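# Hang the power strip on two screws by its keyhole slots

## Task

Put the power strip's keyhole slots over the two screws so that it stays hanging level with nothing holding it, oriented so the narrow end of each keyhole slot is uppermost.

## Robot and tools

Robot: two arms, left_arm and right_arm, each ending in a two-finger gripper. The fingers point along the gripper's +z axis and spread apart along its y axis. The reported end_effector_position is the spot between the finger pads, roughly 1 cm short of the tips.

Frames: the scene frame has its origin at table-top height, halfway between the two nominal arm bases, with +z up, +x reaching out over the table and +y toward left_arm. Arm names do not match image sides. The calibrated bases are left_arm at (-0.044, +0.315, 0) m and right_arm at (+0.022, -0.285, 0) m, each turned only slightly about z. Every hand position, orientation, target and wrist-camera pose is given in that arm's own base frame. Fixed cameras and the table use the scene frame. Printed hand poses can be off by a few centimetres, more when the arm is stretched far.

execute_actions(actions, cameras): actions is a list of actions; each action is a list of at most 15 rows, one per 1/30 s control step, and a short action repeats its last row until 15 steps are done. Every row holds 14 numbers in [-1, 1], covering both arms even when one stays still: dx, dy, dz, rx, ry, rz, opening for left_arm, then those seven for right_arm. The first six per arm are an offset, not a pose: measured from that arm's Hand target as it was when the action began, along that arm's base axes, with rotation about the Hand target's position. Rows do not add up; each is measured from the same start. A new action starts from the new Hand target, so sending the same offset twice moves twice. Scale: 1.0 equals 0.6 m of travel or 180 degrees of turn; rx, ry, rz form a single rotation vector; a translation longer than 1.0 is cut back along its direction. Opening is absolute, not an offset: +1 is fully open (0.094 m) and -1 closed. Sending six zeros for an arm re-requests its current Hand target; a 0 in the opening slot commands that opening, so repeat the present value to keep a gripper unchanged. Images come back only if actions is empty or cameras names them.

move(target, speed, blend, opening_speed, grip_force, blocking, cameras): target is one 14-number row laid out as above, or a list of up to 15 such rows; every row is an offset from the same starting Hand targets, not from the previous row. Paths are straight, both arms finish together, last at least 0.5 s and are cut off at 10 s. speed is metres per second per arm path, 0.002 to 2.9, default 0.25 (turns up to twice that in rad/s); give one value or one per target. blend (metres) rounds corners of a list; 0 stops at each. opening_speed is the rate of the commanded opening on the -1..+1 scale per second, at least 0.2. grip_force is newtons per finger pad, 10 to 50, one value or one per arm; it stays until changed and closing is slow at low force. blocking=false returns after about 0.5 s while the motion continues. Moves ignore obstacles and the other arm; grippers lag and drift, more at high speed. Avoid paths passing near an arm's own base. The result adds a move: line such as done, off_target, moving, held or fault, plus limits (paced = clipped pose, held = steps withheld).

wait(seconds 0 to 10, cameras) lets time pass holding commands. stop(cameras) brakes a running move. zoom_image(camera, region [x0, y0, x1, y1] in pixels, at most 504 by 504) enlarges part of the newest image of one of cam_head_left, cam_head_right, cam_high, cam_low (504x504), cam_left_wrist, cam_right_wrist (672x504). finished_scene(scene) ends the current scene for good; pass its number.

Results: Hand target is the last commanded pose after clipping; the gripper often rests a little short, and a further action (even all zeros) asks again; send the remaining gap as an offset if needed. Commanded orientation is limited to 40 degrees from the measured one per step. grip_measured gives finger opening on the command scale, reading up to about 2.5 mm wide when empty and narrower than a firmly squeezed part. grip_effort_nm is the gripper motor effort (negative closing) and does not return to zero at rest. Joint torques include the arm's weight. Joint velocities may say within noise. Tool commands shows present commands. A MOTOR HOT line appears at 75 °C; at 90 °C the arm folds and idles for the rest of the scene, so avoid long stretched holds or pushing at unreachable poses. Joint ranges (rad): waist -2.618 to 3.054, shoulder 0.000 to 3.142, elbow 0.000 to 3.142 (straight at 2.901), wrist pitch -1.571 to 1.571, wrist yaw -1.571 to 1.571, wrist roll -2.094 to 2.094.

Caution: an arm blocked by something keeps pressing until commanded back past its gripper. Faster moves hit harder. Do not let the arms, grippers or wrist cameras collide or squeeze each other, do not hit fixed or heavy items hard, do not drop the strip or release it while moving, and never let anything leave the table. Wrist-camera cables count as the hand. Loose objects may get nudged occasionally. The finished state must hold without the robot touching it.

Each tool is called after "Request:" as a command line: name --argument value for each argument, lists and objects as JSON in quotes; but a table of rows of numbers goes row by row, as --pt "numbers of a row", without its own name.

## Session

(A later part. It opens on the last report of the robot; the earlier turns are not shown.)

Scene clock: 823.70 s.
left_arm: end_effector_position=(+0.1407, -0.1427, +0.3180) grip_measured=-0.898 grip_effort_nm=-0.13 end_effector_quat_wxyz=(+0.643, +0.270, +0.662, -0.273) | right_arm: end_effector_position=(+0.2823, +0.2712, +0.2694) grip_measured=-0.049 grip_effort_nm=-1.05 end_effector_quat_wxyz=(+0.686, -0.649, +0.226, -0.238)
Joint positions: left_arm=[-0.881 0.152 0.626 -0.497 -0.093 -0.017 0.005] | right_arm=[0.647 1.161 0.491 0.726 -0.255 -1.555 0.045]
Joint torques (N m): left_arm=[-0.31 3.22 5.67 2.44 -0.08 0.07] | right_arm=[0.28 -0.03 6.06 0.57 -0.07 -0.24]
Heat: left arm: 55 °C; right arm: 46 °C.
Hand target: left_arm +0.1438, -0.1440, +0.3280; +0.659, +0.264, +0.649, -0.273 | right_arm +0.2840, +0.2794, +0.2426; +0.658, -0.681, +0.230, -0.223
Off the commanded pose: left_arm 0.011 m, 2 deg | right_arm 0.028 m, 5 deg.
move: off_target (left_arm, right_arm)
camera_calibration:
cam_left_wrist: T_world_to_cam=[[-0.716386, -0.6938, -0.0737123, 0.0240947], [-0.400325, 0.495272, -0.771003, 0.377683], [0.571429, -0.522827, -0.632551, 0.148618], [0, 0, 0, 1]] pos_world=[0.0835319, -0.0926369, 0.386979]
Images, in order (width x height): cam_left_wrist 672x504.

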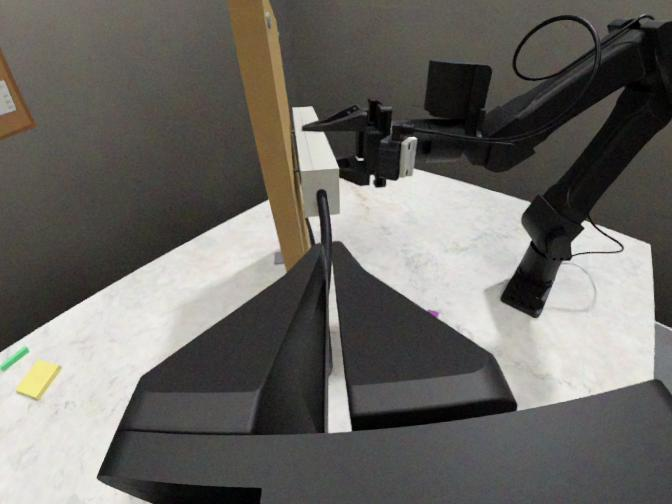

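Request:
wait --seconds 0.1 --cameras '["cam_high","cam_head_right"]'

Request:
zoom_image --camera "cam_high" --region '[220, 120, 380, 280]'

Scene clock: 838.73 s.
left_arm: end_effector_position=(+0.1407, -0.1427, +0.3180) grip_measured=-0.898 grip_effort_nm=-0.14 end_effector_quat_wxyz=(+0.643, +0.270, +0.662, -0.273) | right_arm: end_effector_position=(+0.2823, +0.2712, +0.2694) grip_measured=-0.049 grip_effort_nm=-1.05 end_effector_quat_wxyz=(+0.686, -0.649, +0.226, -0.238)
Joint positions: left_arm=[-0.881 0.152 0.626 -0.497 -0.093 -0.017 0.005] | right_arm=[0.647 1.161 0.491 0.726 -0.255 -1.555 0.045]
Joint torques (N m): left_arm=[-0.36 3.21 5.64 2.44 -0.1 0.06] | right_arm=[0.29 -0.09 6.15 0.57 -0.08 -0.24]
Heat: left arm: 56 °C; right arm: 45 °C.
Hand target: left_arm +0.1438, -0.1440, +0.3280; +0.659, +0.264, +0.649, -0.273 | right_arm +0.2840, +0.2794, +0.2426; +0.658, -0.681, +0.230, -0.223
Tool commands: left_gripper/opening=-0.9 right_gripper/opening=-1.0
Off the commanded pose: left_arm 0.011 m, 2 deg | right_arm 0.028 m, 5 deg.
wait: 0.10 s; at rest from the start
Images, in order (width x height): cam_head_right 504x504, cam_high 504x504.

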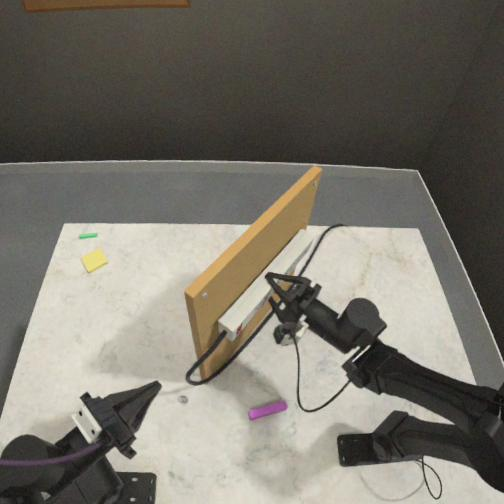

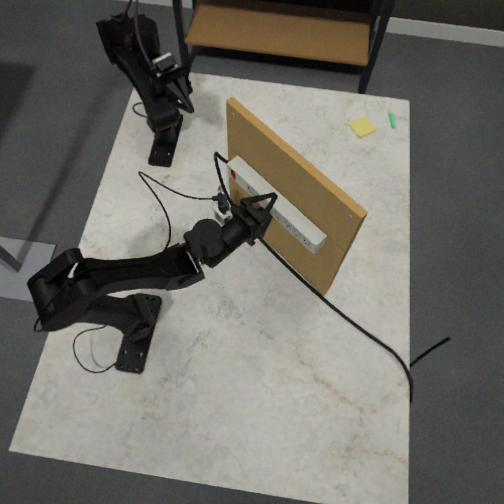

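Scaled by 3.150 from the camera's 504x504 image, which has a finer 720x720 frame.

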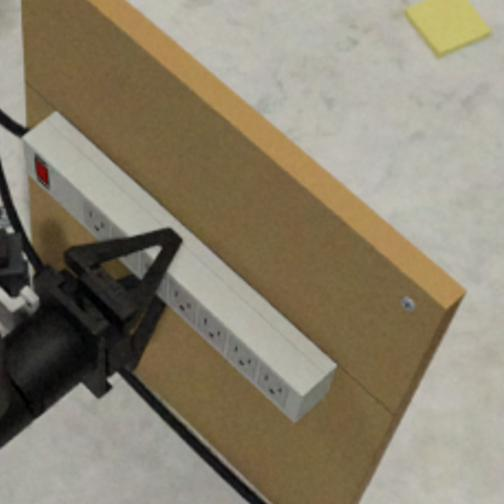

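Request:
move --pt "0 0 0 0 0 0 -0.9 -0.02 -0.012 0.0 0 0 0 -1" --pt "0 0 0 0 0 0 -0.9 -0.005 0.006 -0.005 0 0 0 -1" --speed 0.05 --cameras '["cam_left_wrist","cam_high"]'

Request:
zoom_image --camera "cam_left_wrist" --region '[240, 80, 360, 200]'

Request:
zoom_image --camera "cam_high" --region '[220, 120, 380, 280]'

Scene clock: 854.90 s.
left_arm: end_effector_position=(+0.1407, -0.1427, +0.3180) grip_measured=-0.898 grip_effort_nm=-0.14 end_effector_quat_wxyz=(+0.643, +0.270, +0.662, -0.273) | right_arm: end_effector_position=(+0.2799, +0.2744, +0.2079) grip_measured=-0.049 grip_effort_nm=-1.05 end_effector_quat_wxyz=(-0.625, +0.708, -0.249, +0.213)
Joint positions: left_arm=[-0.881 0.152 0.626 -0.497 -0.093 -0.017 0.005] | right_arm=[0.665 1.212 0.45 0.631 -0.236 -1.592 0.045]
Joint torques (N m): left_arm=[-0.35 3.23 5.68 2.45 -0.09 0.06] | right_arm=[0.62 -3.73 8.57 1.59 -0.04 0.08]
Heat: left arm: 56 °C; right arm: 45 °C.
Hand target: left_arm +0.1438, -0.1440, +0.3280; +0.659, +0.264, +0.649, -0.273 | right_arm +0.2810, +0.2830, +0.2396; -0.658, +0.681, -0.230, +0.223
Off the commanded pose: left_arm 0.011 m, 2 deg | right_arm 0.033 m, 5 deg.
move: off_target (left_arm, right_arm)
camera_calibration:
cam_left_wrist: T_world_to_cam=[[-0.716386, -0.6938, -0.0737123, 0.0240947], [-0.400325, 0.495272, -0.771003, 0.377683], [0.571429, -0.522827, -0.632551, 0.148618], [0, 0, 0, 1]] pos_world=[0.0835319, -0.0926369, 0.386979]
Images, in order (width x height): cam_high 504x504, cam_left_wrist 672x504.

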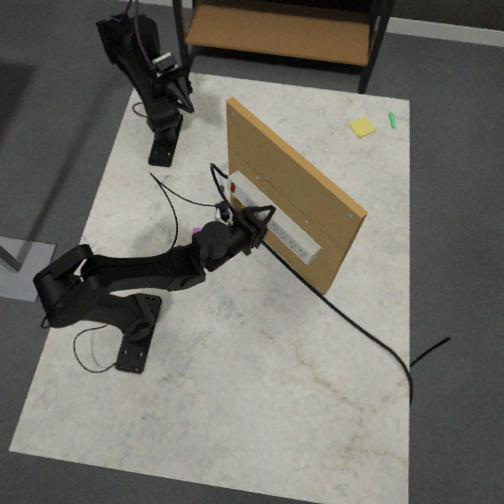

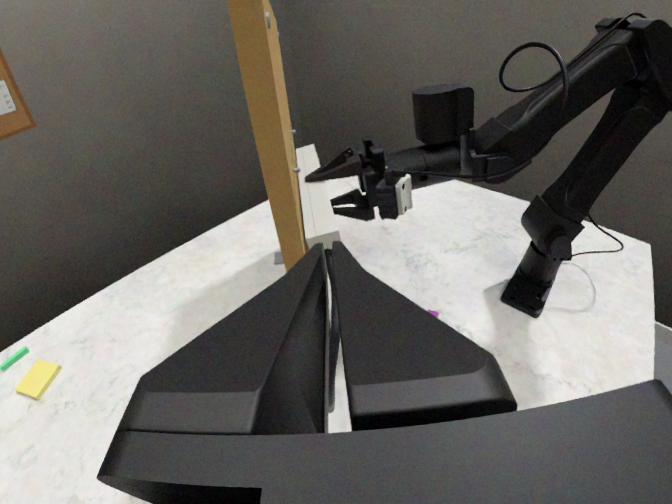

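Scaled by 4.200 from the camera's 672x504 image, which has a finer 960x720 frame.

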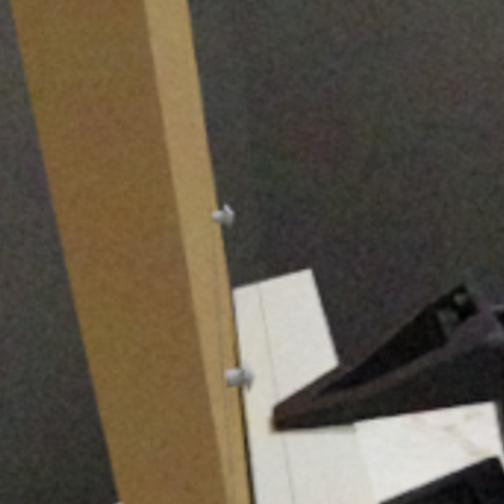

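Scaled by 3.150 from the camera's 504x504 image, which has a finer 720x720 frame.

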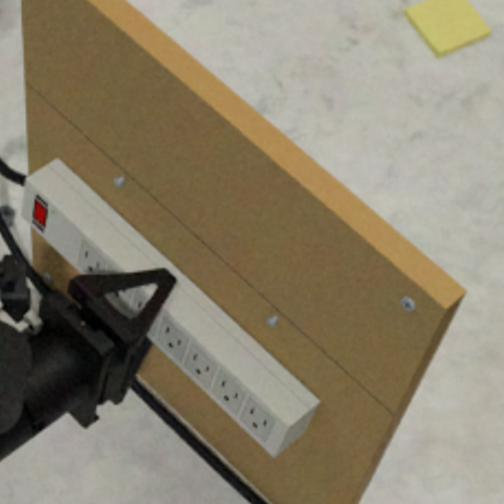

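Request:
move --pt "0 0 0 0 0 0 -0.9 -0.037 -0.048 0.02 0.032 -0.024 0 -1" --pt "0 0 0 0 0 0 -0.9 -0.037 -0.048 0.15 0.032 -0.024 0 -1" --speed 0.08 --cameras '["cam_left_wrist","cam_high"]'

Request:
zoom_image --camera "cam_left_wrist" --region '[240, 80, 360, 200]'

Request:
zoom_image --camera "cam_high" --region '[220, 120, 380, 280]'

Scene clock: 869.97 s.
left_arm: end_effector_position=(+0.1407, -0.1427, +0.3180) grip_measured=-0.898 grip_effort_nm=-0.14 end_effector_quat_wxyz=(+0.643, +0.270, +0.662, -0.273) | right_arm: end_effector_position=(+0.2645, +0.2532, +0.2830) grip_measured=-0.049 grip_effort_nm=-1.05 end_effector_quat_wxyz=(+0.661, -0.674, +0.237, -0.232)
Joint positions: left_arm=[-0.881 0.152 0.626 -0.497 -0.093 -0.017 0.005] | right_arm=[0.633 0.971 0.537 0.413 -0.262 -1.575 0.045]
Joint torques (N m): left_arm=[-0.4 3.21 5.67 2.43 -0.1 0.07] | right_arm=[-0.31 -5.08 10.73 1.3 -0.2 0.27]
Heat: left arm: 56 °C; right arm: 47 °C.
Hand target: left_arm +0.1438, -0.1440, +0.3280; +0.659, +0.264, +0.649, -0.273 | right_arm +0.2588, +0.2542, +0.3296; +0.700, -0.639, +0.216, -0.237
Off the commanded pose: left_arm 0.011 m, 2 deg | right_arm 0.047 m, 7 deg.
move: off_target (left_arm, right_arm)
camera_calibration:
cam_left_wrist: T_world_to_cam=[[-0.716386, -0.6938, -0.0737123, 0.0240947], [-0.400325, 0.495272, -0.771003, 0.377683], [0.571429, -0.522827, -0.632551, 0.148618], [0, 0, 0, 1]] pos_world=[0.0835319, -0.0926369, 0.386979]
Images, in order (width x height): cam_high 504x504, cam_left_wrist 672x504.

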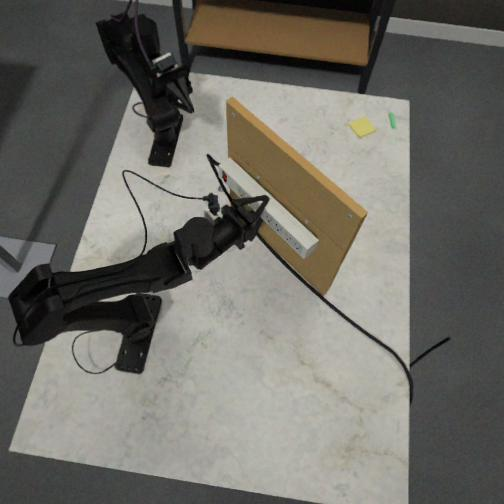

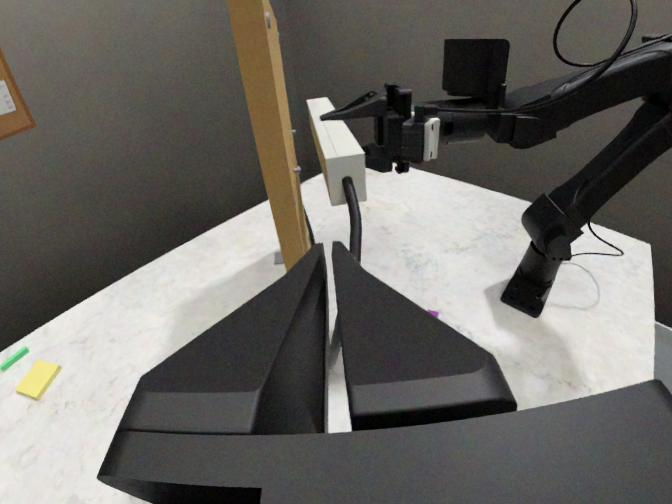

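Scaled by 4.200 from the camera's 672x504 image, which has a finer 960x720 frame.

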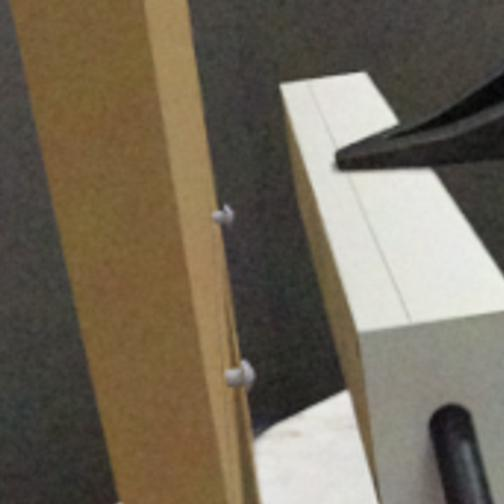

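Scaled by 3.150 from the camera's 504x504 image, which has a finer 720x720 frame.

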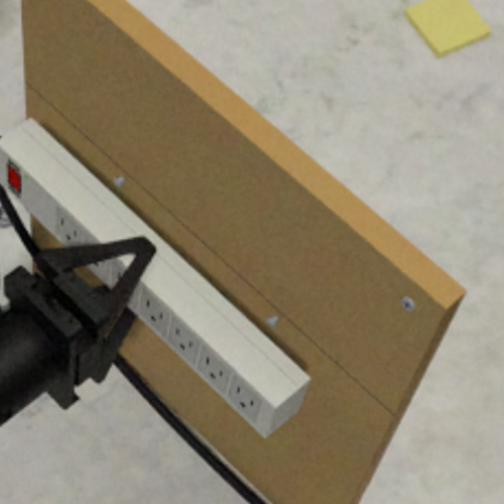

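Request:
move --pt "0 0 0 0 0 0 -0.9 0.038 0.048 -0.008 -0.006 -0.008 0 -1" --speed 0.05 --cameras '["cam_left_wrist","cam_high"]'

Request:
zoom_image --camera "cam_left_wrist" --region '[240, 80, 360, 200]'

Request:
zoom_image --camera "cam_high" --region '[220, 120, 380, 280]'

Scene clock: 880.33 s.
left_arm: end_effector_position=(+0.1407, -0.1427, +0.3180) grip_measured=-0.898 grip_effort_nm=-0.13 end_effector_quat_wxyz=(+0.643, +0.270, +0.662, -0.273) | right_arm: end_effector_position=(+0.2788, +0.2711, +0.2614) grip_measured=-0.049 grip_effort_nm=-1.05 end_effector_quat_wxyz=(-0.634, +0.700, -0.240, +0.224)
Joint positions: left_arm=[-0.881 0.152 0.626 -0.497 -0.093 -0.017 0.005] | right_arm=[0.657 1.095 0.582 0.416 -0.242 -1.604 0.045]
Joint torques (N m): left_arm=[-0.32 3.19 5.61 2.43 -0.09 0.08] | right_arm=[0.83 -3.15 11.1 2.2 -0.09 0.22]
Heat: left arm: 56 °C; right arm: 48 °C.
Hand target: left_arm +0.1438, -0.1440, +0.3280; +0.659, +0.264, +0.649, -0.273 | right_arm +0.2816, +0.2830, +0.3248; -0.696, +0.642, -0.205, +0.247
Off the commanded pose: left_arm 0.011 m, 2 deg | right_arm 0.065 m, 11 deg.
move: off_target (left_arm, right_arm)
camera_calibration:
cam_left_wrist: T_world_to_cam=[[-0.716386, -0.6938, -0.0737123, 0.0240947], [-0.400325, 0.495272, -0.771003, 0.377683], [0.571429, -0.522827, -0.632551, 0.148618], [0, 0, 0, 1]] pos_world=[0.0835319, -0.0926369, 0.386979]
Images, in order (width x height): cam_high 504x504, cam_left_wrist 672x504.

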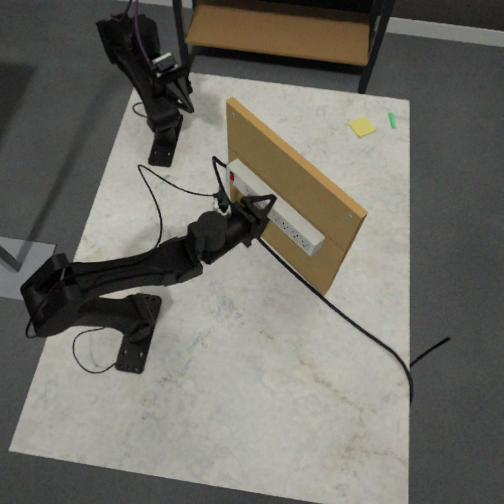

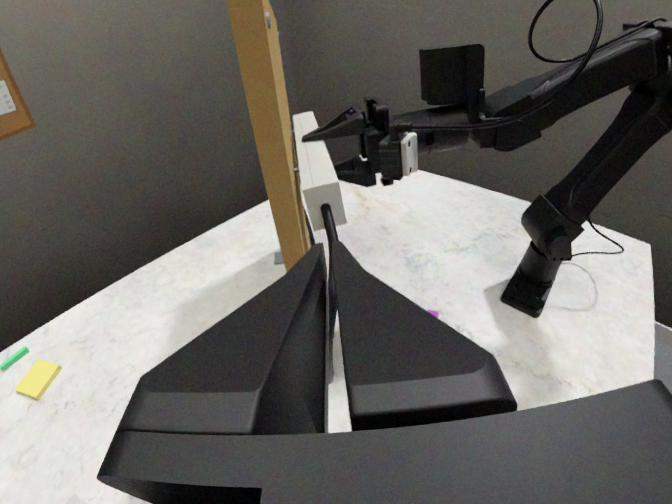

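Scaled by 4.200 from the camera's 672x504 image, which has a finer 960x720 frame.

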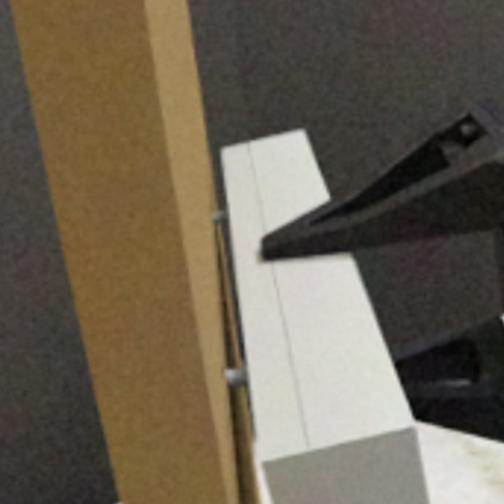

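Scaled by 3.150 from the camera's 504x504 image, which has a finer 720x720 frame.

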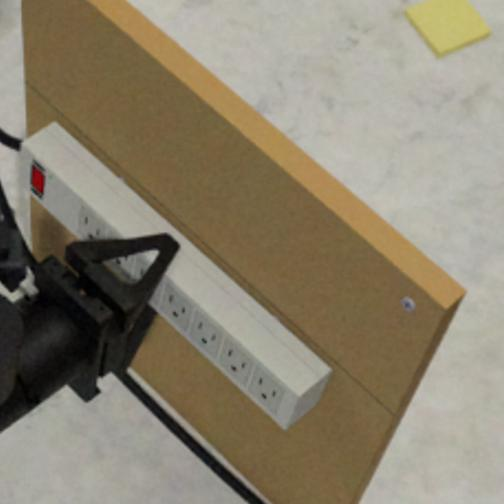

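Request:
move --pt "0 0 0 0 0 0 -0.9 0 0 0.02 0.012 -0.009 0 -1" --speed 0.05

Request:
move --pt "0 0 0 0 0 0 -0.9 0 0 0.015 0.01 -0.007 0 -1" --speed 0.05 --cameras '["cam_left_wrist"]'

Request:
zoom_image --camera "cam_left_wrist" --region '[240, 80, 360, 200]'

Scene clock: 890.70 s.
left_arm: end_effector_position=(+0.1407, -0.1427, +0.3180) grip_measured=-0.898 grip_effort_nm=-0.13 end_effector_quat_wxyz=(+0.643, +0.270, +0.662, -0.273) | right_arm: end_effector_position=(+0.2788, +0.2711, +0.2621) grip_measured=-0.049 grip_effort_nm=-1.05 end_effector_quat_wxyz=(-0.635, +0.699, -0.239, +0.225)
Joint positions: left_arm=[-0.881 0.152 0.626 -0.497 -0.093 -0.017 0.005] | right_arm=[0.657 1.095 0.582 0.419 -0.242 -1.604 0.045]
Joint torques (N m): left_arm=[-0.38 3.19 5.63 2.43 -0.09 0.07] | right_arm=[0.7 -3.64 11 2.53 -0.09 0.32]
Heat: left arm: 56 °C; right arm: 52 °C.
Hand target: left_arm +0.1438, -0.1440, +0.3280; +0.659, +0.264, +0.649, -0.273 | right_arm +0.2816, +0.2830, +0.3368; -0.711, +0.625, -0.199, +0.252
Off the commanded pose: left_arm 0.011 m, 2 deg | right_arm 0.076 m, 13 deg.
move: off_target (left_arm, right_arm)

Scene clock: 891.97 s.
left_arm: end_effector_position=(+0.1407, -0.1427, +0.3180) grip_measured=-0.898 grip_effort_nm=-0.14 end_effector_quat_wxyz=(+0.643, +0.270, +0.662, -0.273) | right_arm: end_effector_position=(+0.2799, +0.2720, +0.2741) grip_measured=-0.049 grip_effort_nm=-1.05 end_effector_quat_wxyz=(+0.651, -0.684, +0.230, -0.235)
Joint positions: left_arm=[-0.881 0.152 0.626 -0.497 -0.093 -0.017 0.005] | right_arm=[0.657 1.098 0.582 0.473 -0.242 -1.604 0.045]
Joint torques (N m): left_arm=[-0.38 3.25 5.65 2.44 -0.09 0.07] | right_arm=[0.81 -3.03 11.22 2.46 -0.08 0.44]
Heat: left arm: 56 °C; right arm: 53 °C.
Hand target: left_arm +0.1438, -0.1440, +0.3280; +0.659, +0.264, +0.649, -0.273 | right_arm +0.2816, +0.2830, +0.3458; +0.723, -0.611, +0.195, -0.256
Off the commanded pose: left_arm 0.011 m, 2 deg | right_arm 0.072 m, 13 deg.
move: off_target (left_arm, right_arm)
camera_calibration:
cam_left_wrist: T_world_to_cam=[[-0.716386, -0.6938, -0.0737123, 0.0240947], [-0.400325, 0.495272, -0.771003, 0.377683], [0.571429, -0.522827, -0.632551, 0.148618], [0, 0, 0, 1]] pos_world=[0.0835319, -0.0926369, 0.386979]
Images, in order (width x height): cam_left_wrist 672x504.

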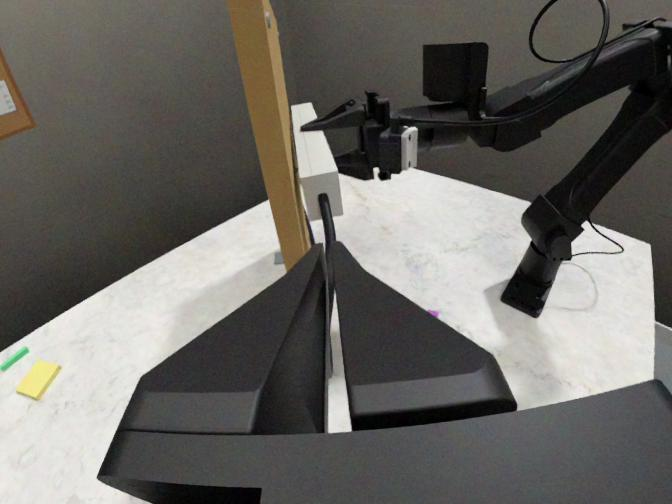

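Scaled by 4.200 from the camera's 672x504 image, which has a finer 960x720 frame.

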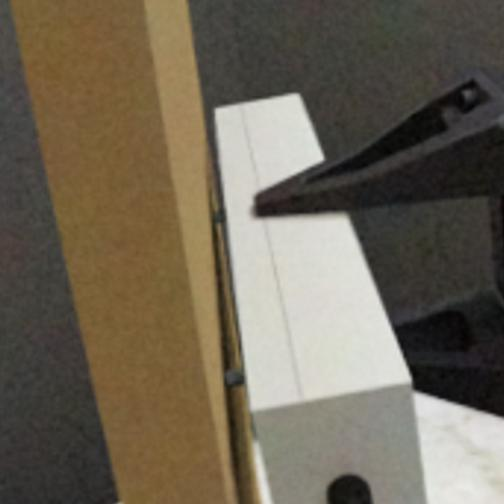

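Request:
move --pt "0 0 0 0 0 0 -0.9 0.015 0.02 -0.012 0 0 0 -1" --speed 0.05

Request:
move --pt "0 0 0 0 0 0 -0.9 0.0 0 -0.012 -0.006 0.005 0 -1" --speed 0.05 --cameras '["cam_left_wrist"]'

Request:
zoom_image --camera "cam_left_wrist" --region '[240, 80, 360, 200]'

Request:
move --pt "0 0 0 0 0 0 -0.9 0.0 0 -0.012 -0.006 0.005 0 -1" --speed 0.05

Request:
move --pt "0 0 0 0 0 0 -0.9 0.0 0 -0.012 -0.006 0.005 0 -1" --speed 0.05 --cameras '["cam_left_wrist"]'

Request:
zoom_image --camera "cam_left_wrist" --region '[240, 80, 360, 200]'

Scene clock: 906.10 s.
left_arm: end_effector_position=(+0.1407, -0.1427, +0.3180) grip_measured=-0.898 grip_effort_nm=-0.14 end_effector_quat_wxyz=(+0.643, +0.270, +0.662, -0.273) | right_arm: end_effector_position=(+0.2803, +0.2730, +0.2741) grip_measured=-0.049 grip_effort_nm=-1.05 end_effector_quat_wxyz=(+0.652, -0.684, +0.228, -0.235)
Joint positions: left_arm=[-0.881 0.152 0.626 -0.497 -0.093 -0.017 0.005] | right_arm=[0.657 1.105 0.582 0.482 -0.246 -1.604 0.045]
Joint torques (N m): left_arm=[-0.35 3.19 5.7 2.44 -0.09 0.06] | right_arm=[2.04 1.09 11.97 2.75 0.02 0.42]
Heat: left arm: 57 °C; right arm: 54 °C.
Hand target: left_arm +0.1438, -0.1440, +0.3280; +0.659, +0.264, +0.649, -0.273 | right_arm +0.2906, +0.2950, +0.3386; +0.723, -0.611, +0.195, -0.256
Off the commanded pose: left_arm 0.011 m, 2 deg | right_arm 0.069 m, 12 deg.
move: off_target (left_arm, right_arm)

Scene clock: 907.10 s.
left_arm: end_effector_position=(+0.1407, -0.1427, +0.3180) grip_measured=-0.898 grip_effort_nm=-0.14 end_effector_quat_wxyz=(+0.643, +0.270, +0.662, -0.273) | right_arm: end_effector_position=(+0.2803, +0.2730, +0.2741) grip_measured=-0.049 grip_effort_nm=-1.05 end_effector_quat_wxyz=(+0.652, -0.684, +0.228, -0.235)
Joint positions: left_arm=[-0.881 0.152 0.626 -0.497 -0.093 -0.017 0.005] | right_arm=[0.657 1.105 0.582 0.482 -0.246 -1.604 0.045]
Joint torques (N m): left_arm=[-0.38 3.23 5.65 2.44 -0.08 0.08] | right_arm=[2.07 1.66 11.73 2.65 0.02 0.38]
Heat: left arm: 57 °C; right arm: 54 °C.
Hand target: left_arm +0.1438, -0.1440, +0.3280; +0.659, +0.264, +0.649, -0.273 | right_arm +0.2906, +0.2950, +0.3314; +0.716, -0.620, +0.199, -0.253
Off the commanded pose: left_arm 0.011 m, 2 deg | right_arm 0.062 m, 11 deg.
move: off_target (left_arm, right_arm)
camera_calibration:
cam_left_wrist: T_world_to_cam=[[-0.716386, -0.6938, -0.0737123, 0.0240947], [-0.400325, 0.495272, -0.771003, 0.377683], [0.571429, -0.522827, -0.632551, 0.148618], [0, 0, 0, 1]] pos_world=[0.0835319, -0.0926369, 0.386979]
Images, in order (width x height): cam_left_wrist 672x504.

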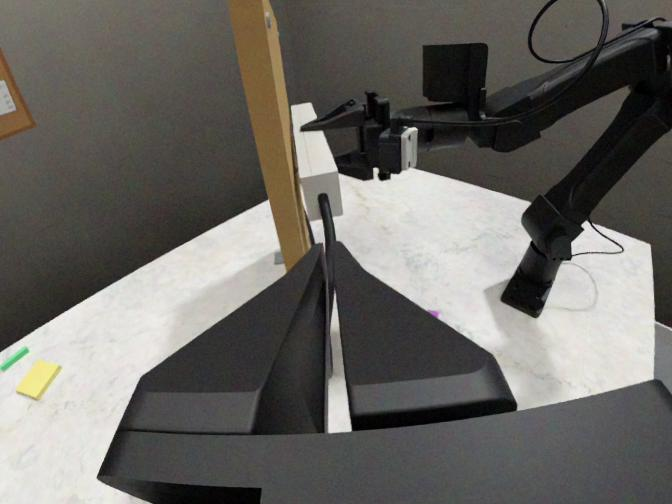

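Scaled by 4.200 from the camera's 672x504 image, which has a finer 960x720 frame.

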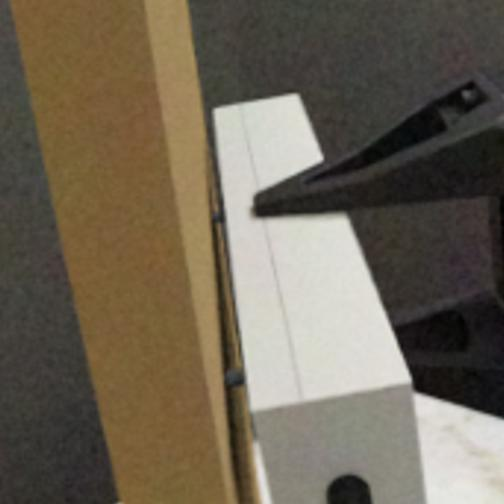

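Scene clock: 908.10 s.
left_arm: end_effector_position=(+0.1407, -0.1427, +0.3180) grip_measured=-0.898 grip_effort_nm=-0.14 end_effector_quat_wxyz=(+0.643, +0.270, +0.662, -0.273) | right_arm: end_effector_position=(+0.2803, +0.2730, +0.2741) grip_measured=-0.049 grip_effort_nm=-1.05 end_effector_quat_wxyz=(+0.652, -0.684, +0.228, -0.235)
Joint positions: left_arm=[-0.881 0.152 0.626 -0.497 -0.093 -0.017 0.005] | right_arm=[0.657 1.105 0.582 0.482 -0.246 -1.604 0.045]
Joint torques (N m): left_arm=[-0.34 3.23 5.6 2.44 -0.08 0.07] | right_arm=[2.17 2.18 11.6 2.49 0.01 0.34]
Heat: left arm: 57 °C; right arm: 55 °C.
Hand target: left_arm +0.1438, -0.1440, +0.3280; +0.659, +0.264, +0.649, -0.273 | right_arm +0.2906, +0.2950, +0.3242; +0.708, -0.629, +0.202, -0.250
Off the commanded pose: left_arm 0.011 m, 2 deg | right_arm 0.056 m, 10 deg.
move: off_target (left_arm, right_arm)

Scene clock: 909.10 s.
left_arm: end_effector_position=(+0.1407, -0.1427, +0.3180) grip_measured=-0.898 grip_effort_nm=-0.14 end_effector_quat_wxyz=(+0.643, +0.270, +0.662, -0.273) | right_arm: end_effector_position=(+0.2803, +0.2730, +0.2741) grip_measured=-0.049 grip_effort_nm=-1.05 end_effector_quat_wxyz=(+0.652, -0.684, +0.228, -0.235)
Joint positions: left_arm=[-0.881 0.152 0.626 -0.497 -0.093 -0.017 0.005] | right_arm=[0.657 1.105 0.582 0.482 -0.246 -1.604 0.045]
Joint torques (N m): left_arm=[-0.36 3.23 5.64 2.43 -0.09 0.06] | right_arm=[2.15 2.81 11.37 2.35 0.04 0.3]
Heat: left arm: 57 °C; right arm: 55 °C.
Hand target: left_arm +0.1438, -0.1440, +0.3280; +0.659, +0.264, +0.649, -0.273 | right_arm +0.2906, +0.2950, +0.3170; +0.701, -0.637, +0.205, -0.247
Off the commanded pose: left_arm 0.011 m, 2 deg | right_arm 0.049 m, 8 deg.
move: off_target (left_arm, right_arm)
camera_calibration:
cam_left_wrist: T_world_to_cam=[[-0.716386, -0.6938, -0.0737123, 0.0240947], [-0.400325, 0.495272, -0.771003, 0.377683], [0.571429, -0.522827, -0.632551, 0.148618], [0, 0, 0, 1]] pos_world=[0.0835319, -0.0926369, 0.386979]
Images, in order (width x height): cam_left_wrist 672x504.

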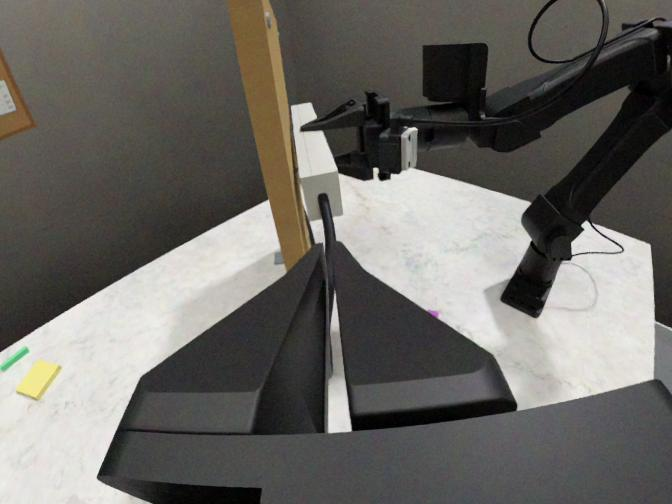

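Scaled by 4.200 from the camera's 672x504 image, which has a finer 960x720 frame.

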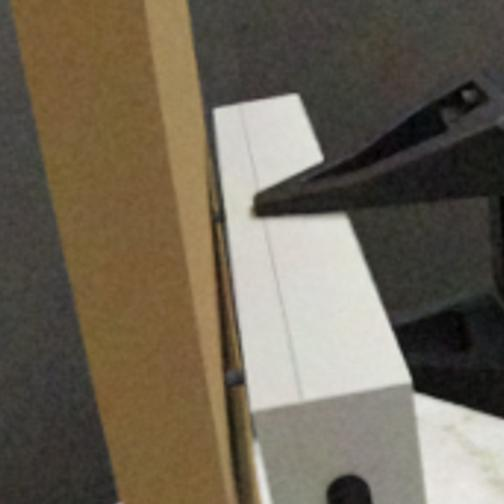

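Request:
move --pt "0 0 0 0 0 0 -0.9 0.0 0 -0.025 -0.01 0.008 0 -1" --speed 0.05

Request:
move --pt "0 0 0 0 0 0 -0.9 0.0 0 -0.02 -0.005 0.004 0 -1" --speed 0.05

Request:
move --pt "0 0 0 0 0 0 -0.9 0.0 0 -0.015 -0.004 0.003 0 -1" --speed 0.05 --cameras '["cam_left_wrist"]'

Request:
zoom_image --camera "cam_left_wrist" --region '[240, 80, 360, 200]'

Scene clock: 927.53 s.
left_arm: end_effector_position=(+0.1407, -0.1427, +0.3180) grip_measured=-0.898 grip_effort_nm=-0.14 end_effector_quat_wxyz=(+0.643, +0.270, +0.662, -0.273) | right_arm: end_effector_position=(+0.2805, +0.2731, +0.2736) grip_measured=-0.049 grip_effort_nm=-1.05 end_effector_quat_wxyz=(+0.652, -0.684, +0.228, -0.235)
Joint positions: left_arm=[-0.881 0.152 0.626 -0.497 -0.093 -0.017 0.005] | right_arm=[0.657 1.106 0.582 0.482 -0.246 -1.604 0.045]
Joint torques (N m): left_arm=[-0.35 3.22 5.67 2.43 -0.08 0.06] | right_arm=[2.33 3.99 10.44 2.21 0.06 0.19]
Heat: left arm: 57 °C; right arm: 59 °C.
Hand target: left_arm +0.1438, -0.1440, +0.3280; +0.659, +0.264, +0.649, -0.273 | right_arm +0.2906, +0.2950, +0.3020; +0.688, -0.651, +0.210, -0.242
Off the commanded pose: left_arm 0.011 m, 2 deg | right_arm 0.037 m, 6 deg.
move: off_target (left_arm, right_arm)

Scene clock: 928.53 s.
left_arm: end_effector_position=(+0.1407, -0.1427, +0.3180) grip_measured=-0.898 grip_effort_nm=-0.14 end_effector_quat_wxyz=(+0.643, +0.270, +0.662, -0.273) | right_arm: end_effector_position=(+0.2805, +0.2731, +0.2736) grip_measured=-0.049 grip_effort_nm=-1.05 end_effector_quat_wxyz=(+0.651, -0.684, +0.228, -0.235)
Joint positions: left_arm=[-0.881 0.152 0.626 -0.497 -0.093 -0.017 0.005] | right_arm=[0.657 1.106 0.582 0.482 -0.246 -1.606 0.045]
Joint torques (N m): left_arm=[-0.34 3.22 5.65 2.44 -0.08 0.08] | right_arm=[2.39 5.33 9.1 2.31 0.06 0.15]
Heat: left arm: 57 °C; right arm: 59 °C.
Hand target: left_arm +0.1438, -0.1440, +0.3280; +0.659, +0.264, +0.649, -0.273 | right_arm +0.2906, +0.2950, +0.2900; +0.681, -0.658, +0.212, -0.240
Off the commanded pose: left_arm 0.011 m, 2 deg | right_arm 0.029 m, 5 deg.
move: off_target (left_arm, right_arm)

Scene clock: 929.77 s.
left_arm: end_effector_position=(+0.1407, -0.1427, +0.3180) grip_measured=-0.898 grip_effort_nm=-0.14 end_effector_quat_wxyz=(+0.643, +0.270, +0.662, -0.273) | right_arm: end_effector_position=(+0.2811, +0.2728, +0.2725) grip_measured=-0.049 grip_effort_nm=-1.05 end_effector_quat_wxyz=(+0.655, -0.681, +0.227, -0.237)
Joint positions: left_arm=[-0.881 0.152 0.626 -0.497 -0.093 -0.017 0.005] | right_arm=[0.656 1.112 0.569 0.511 -0.246 -1.604 0.045]
Joint torques (N m): left_arm=[-0.34 3.26 5.57 2.44 -0.07 0.07] | right_arm=[2.4 5.86 8.99 2.15 0.07 0.1]
Heat: left arm: 57 °C; right arm: 59 °C.
Hand target: left_arm +0.1438, -0.1440, +0.3280; +0.659, +0.264, +0.649, -0.273 | right_arm +0.2906, +0.2950, +0.2810; +0.676, -0.664, +0.214, -0.238
Off the commanded pose: left_arm 0.011 m, 2 deg | right_arm 0.026 m, 3 deg.
move: off_target (left_arm, right_arm)
camera_calibration:
cam_left_wrist: T_world_to_cam=[[-0.716386, -0.6938, -0.0737123, 0.0240947], [-0.400325, 0.495272, -0.771003, 0.377683], [0.571429, -0.522827, -0.632551, 0.148618], [0, 0, 0, 1]] pos_world=[0.0835319, -0.0926369, 0.386979]
Images, in order (width x height): cam_left_wrist 672x504.

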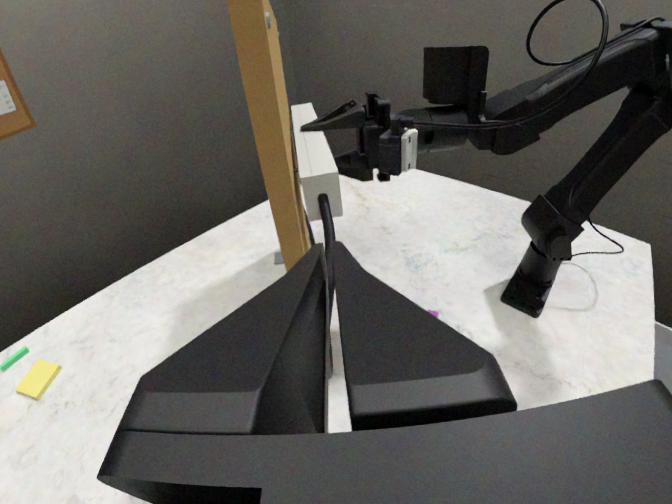

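Scaled by 4.200 from the camera's 672x504 image, which has a finer 960x720 frame.

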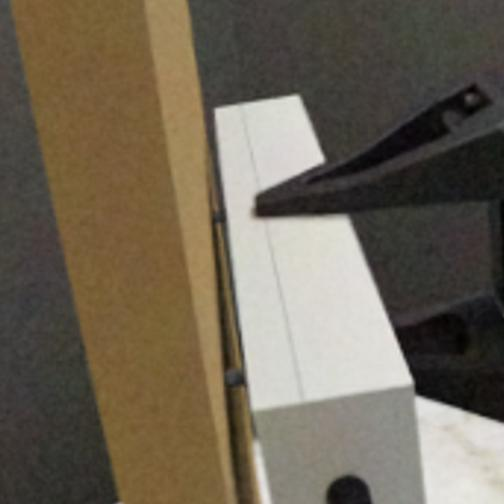

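Request:
move --pt "0 0 0 0 0 0 -0.9 -0.008 -0.01 -0.01 0 0 0 -1" --speed 0.05

Request:
move --pt "0 0 0 0 0 0 -0.9 0 0 -0.008 -0.004 0.003 0 -1" --speed 0.05

Request:
move --pt "0 0 0 0 0 0 -0.9 0 0 -0.008 -0.004 0.003 0 -1" --speed 0.05 --cameras '["cam_left_wrist"]'

Request:
zoom_image --camera "cam_left_wrist" --region '[240, 80, 360, 200]'

Scene clock: 941.00 s.
left_arm: end_effector_position=(+0.1407, -0.1427, +0.3180) grip_measured=-0.898 grip_effort_nm=-0.14 end_effector_quat_wxyz=(+0.643, +0.270, +0.662, -0.273) | right_arm: end_effector_position=(+0.2803, +0.2729, +0.2721) grip_measured=-0.049 grip_effort_nm=-1.05 end_effector_quat_wxyz=(+0.665, -0.671, +0.222, -0.241)
Joint positions: left_arm=[-0.881 0.152 0.626 -0.497 -0.093 -0.017 0.005] | right_arm=[0.657 1.123 0.54 0.584 -0.246 -1.598 0.045]
Joint torques (N m): left_arm=[-0.32 3.21 5.64 2.42 -0.09 0.06] | right_arm=[1.88 3.3 8.23 1.74 0.01 0.08]
Heat: left arm: 57 °C; right arm: 57 °C.
Hand target: left_arm +0.1438, -0.1440, +0.3280; +0.659, +0.264, +0.649, -0.273 | right_arm +0.2858, +0.2890, +0.2750; +0.676, -0.664, +0.214, -0.238
Off the commanded pose: left_arm 0.011 m, 2 deg | right_arm 0.017 m, 2 deg.
move: off_target (left_arm, right_arm)

Scene clock: 942.00 s.
left_arm: end_effector_position=(+0.1407, -0.1427, +0.3180) grip_measured=-0.898 grip_effort_nm=-0.14 end_effector_quat_wxyz=(+0.643, +0.270, +0.662, -0.273) | right_arm: end_effector_position=(+0.2802, +0.2728, +0.2713) grip_measured=-0.049 grip_effort_nm=-1.05 end_effector_quat_wxyz=(+0.665, -0.671, +0.223, -0.241)
Joint positions: left_arm=[-0.881 0.152 0.626 -0.497 -0.093 -0.017 0.005] | right_arm=[0.657 1.123 0.539 0.584 -0.246 -1.598 0.045]
Joint torques (N m): left_arm=[-0.34 3.19 5.65 2.42 -0.08 0.06] | right_arm=[1.87 3.52 8.03 1.66 0 0.04]
Heat: left arm: 57 °C; right arm: 57 °C.
Hand target: left_arm +0.1438, -0.1440, +0.3280; +0.659, +0.264, +0.649, -0.273 | right_arm +0.2858, +0.2890, +0.2702; +0.671, -0.669, +0.216, -0.236
Off the commanded pose: left_arm 0.011 m, 2 deg | right_arm 0.017 m, 1 deg.
move: off_target (left_arm, right_arm)

Scene clock: 943.00 s.
left_arm: end_effector_position=(+0.1407, -0.1427, +0.3180) grip_measured=-0.898 grip_effort_nm=-0.14 end_effector_quat_wxyz=(+0.643, +0.270, +0.662, -0.273) | right_arm: end_effector_position=(+0.2802, +0.2728, +0.2713) grip_measured=-0.049 grip_effort_nm=-1.05 end_effector_quat_wxyz=(+0.665, -0.671, +0.223, -0.241)
Joint positions: left_arm=[-0.881 0.152 0.626 -0.497 -0.093 -0.017 0.005] | right_arm=[0.657 1.123 0.539 0.584 -0.246 -1.598 0.045]
Joint torques (N m): left_arm=[-0.35 3.22 5.6 2.44 -0.1 0.06] | right_arm=[1.96 3.54 7.75 1.54 0.01 -0.01]
Heat: left arm: 57 °C; right arm: 57 °C.
Hand target: left_arm +0.1438, -0.1440, +0.3280; +0.659, +0.264, +0.649, -0.273 | right_arm +0.2858, +0.2890, +0.2654; +0.666, -0.674, +0.218, -0.234
Off the commanded pose: left_arm 0.011 m, 2 deg | right_arm 0.018 m, 1 deg.
move: off_target (left_arm, right_arm)
camera_calibration:
cam_left_wrist: T_world_to_cam=[[-0.716386, -0.6938, -0.0737123, 0.0240947], [-0.400325, 0.495272, -0.771003, 0.377683], [0.571429, -0.522827, -0.632551, 0.148618], [0, 0, 0, 1]] pos_world=[0.0835319, -0.0926369, 0.386979]
Images, in order (width x height): cam_left_wrist 672x504.

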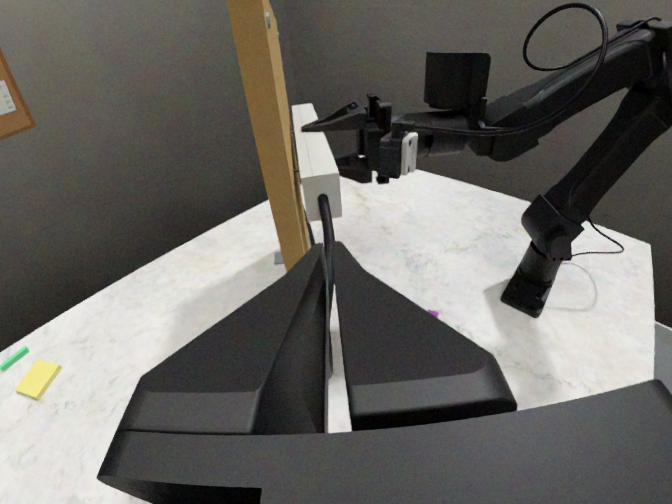

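Scaled by 4.200 from the camera's 672x504 image, which has a finer 960x720 frame.

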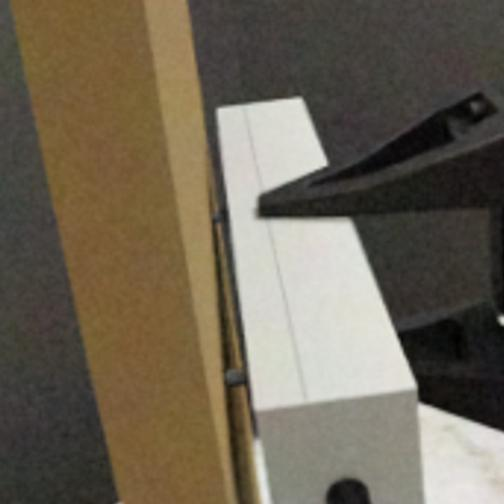

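Request:
move --pt "0 0 0 0 0 0 -0.9 -0.003 -0.004 -0.012 0 0 0 -1" --speed 0.05

Request:
move --pt "0 0 0 0 0 0 -0.9 -0.002 -0.002 -0.012 0 0 0 -1" --speed 0.05 --cameras '["cam_left_wrist"]'

Request:
zoom_image --camera "cam_left_wrist" --region '[240, 80, 360, 200]'

Scene clock: 952.30 s.
left_arm: end_effector_position=(+0.1407, -0.1427, +0.3180) grip_measured=-0.898 grip_effort_nm=-0.14 end_effector_quat_wxyz=(+0.643, +0.270, +0.662, -0.273) | right_arm: end_effector_position=(+0.2800, +0.2728, +0.2701) grip_measured=-0.049 grip_effort_nm=-1.05 end_effector_quat_wxyz=(+0.673, -0.662, +0.220, -0.244)
Joint positions: left_arm=[-0.881 0.152 0.626 -0.497 -0.093 -0.017 0.005] | right_arm=[0.657 1.138 0.513 0.653 -0.246 -1.592 0.045]
Joint torques (N m): left_arm=[-0.39 3.25 5.65 2.43 -0.08 0.06] | right_arm=[1.57 2.22 7.34 1.23 -0.01 -0.02]
Heat: left arm: 57 °C; right arm: 54 °C.
Hand target: left_arm +0.1438, -0.1440, +0.3280; +0.659, +0.264, +0.649, -0.273 | right_arm +0.2840, +0.2866, +0.2582; +0.666, -0.674, +0.218, -0.234
Off the commanded pose: left_arm 0.011 m, 2 deg | right_arm 0.019 m, 2 deg.
move: off_target (left_arm, right_arm)

Scene clock: 953.43 s.
left_arm: end_effector_position=(+0.1407, -0.1427, +0.3180) grip_measured=-0.898 grip_effort_nm=-0.14 end_effector_quat_wxyz=(+0.643, +0.270, +0.662, -0.273) | right_arm: end_effector_position=(+0.2803, +0.2726, +0.2690) grip_measured=-0.049 grip_effort_nm=-1.05 end_effector_quat_wxyz=(+0.681, -0.654, +0.217, -0.248)
Joint positions: left_arm=[-0.881 0.152 0.626 -0.497 -0.093 -0.017 0.005] | right_arm=[0.657 1.155 0.491 0.715 -0.244 -1.588 0.045]
Joint torques (N m): left_arm=[-0.31 3.22 5.64 2.44 -0.09 0.07] | right_arm=[1.48 1.31 6.93 0.99 -0.01 -0.08]
Heat: left arm: 57 °C; right arm: 53 °C.
Hand target: left_arm +0.1438, -0.1440, +0.3280; +0.659, +0.264, +0.649, -0.273 | right_arm +0.2828, +0.2854, +0.2510; +0.666, -0.674, +0.218, -0.234
Off the commanded pose: left_arm 0.011 m, 2 deg | right_arm 0.022 m, 3 deg.
move: off_target (left_arm, right_arm)
camera_calibration:
cam_left_wrist: T_world_to_cam=[[-0.716386, -0.6938, -0.0737123, 0.0240947], [-0.400325, 0.495272, -0.771003, 0.377683], [0.571429, -0.522827, -0.632551, 0.148618], [0, 0, 0, 1]] pos_world=[0.0835319, -0.0926369, 0.386979]
Images, in order (width x height): cam_left_wrist 672x504.

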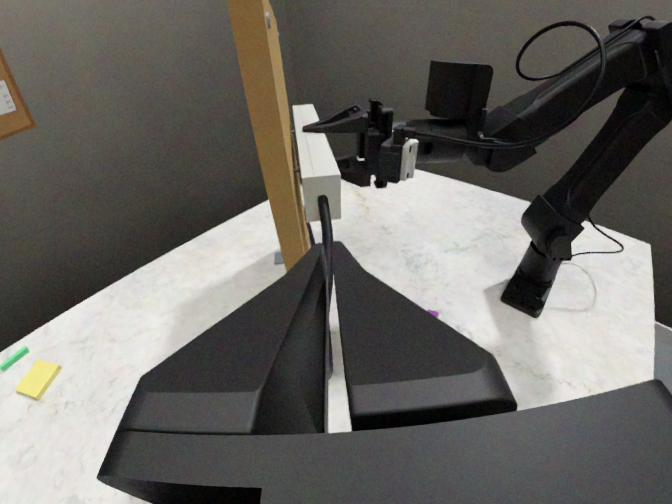

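Scaled by 4.200 from the camera's 672x504 image, which has a finer 960x720 frame.

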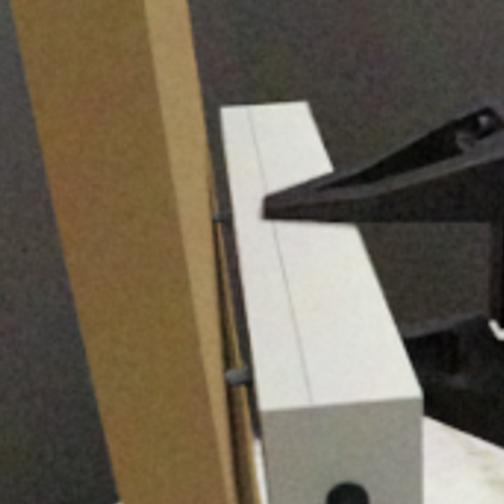

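Request:
move --pt "0 0 0 0 0 0 -0.9 0 0 0.13 0.012 -0.009 0 -1" --speed 0.08 --cameras '["cam_left_wrist"]'

Request:
zoom_image --camera "cam_left_wrist" --region '[240, 80, 360, 200]'

Scene clock: 971.77 s.
left_arm: end_effector_position=(+0.1407, -0.1427, +0.3180) grip_measured=-0.898 grip_effort_nm=-0.14 end_effector_quat_wxyz=(+0.643, +0.270, +0.662, -0.273) | right_arm: end_effector_position=(+0.2803, +0.2726, +0.2751) grip_measured=-0.049 grip_effort_nm=-1.05 end_effector_quat_wxyz=(-0.636, +0.699, -0.233, +0.229)
Joint positions: left_arm=[-0.881 0.152 0.626 -0.497 -0.093 -0.017 0.005] | right_arm=[0.657 1.091 0.628 0.373 -0.244 -1.617 0.045]
Joint torques (N m): left_arm=[-0.36 3.21 5.63 2.44 -0.09 0.07] | right_arm=[1.24 -2.45 12.74 1.58 -0.07 0.29]
Heat: left arm: 57 °C; right arm: 50 °C.
Hand target: left_arm +0.1438, -0.1440, +0.3280; +0.659, +0.264, +0.649, -0.273 | right_arm +0.2828, +0.2854, +0.3290; -0.681, +0.658, -0.212, +0.240
Off the commanded pose: left_arm 0.011 m, 2 deg | right_arm 0.055 m, 8 deg.
move: off_target (left_arm, right_arm)
camera_calibration:
cam_left_wrist: T_world_to_cam=[[-0.716386, -0.6938, -0.0737123, 0.0240947], [-0.400325, 0.495272, -0.771003, 0.377683], [0.571429, -0.522827, -0.632551, 0.148618], [0, 0, 0, 1]] pos_world=[0.0835319, -0.0926369, 0.386979]
Images, in order (width x height): cam_left_wrist 672x504.

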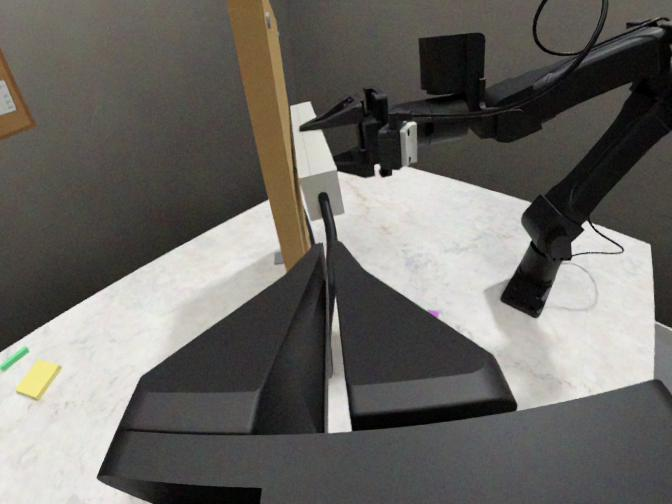

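Scaled by 4.200 from the camera's 672x504 image, which has a finer 960x720 frame.

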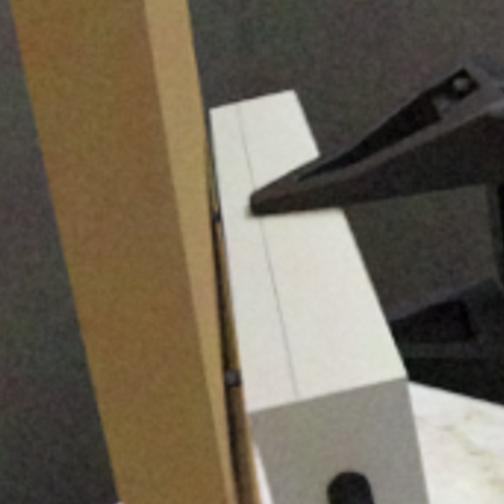

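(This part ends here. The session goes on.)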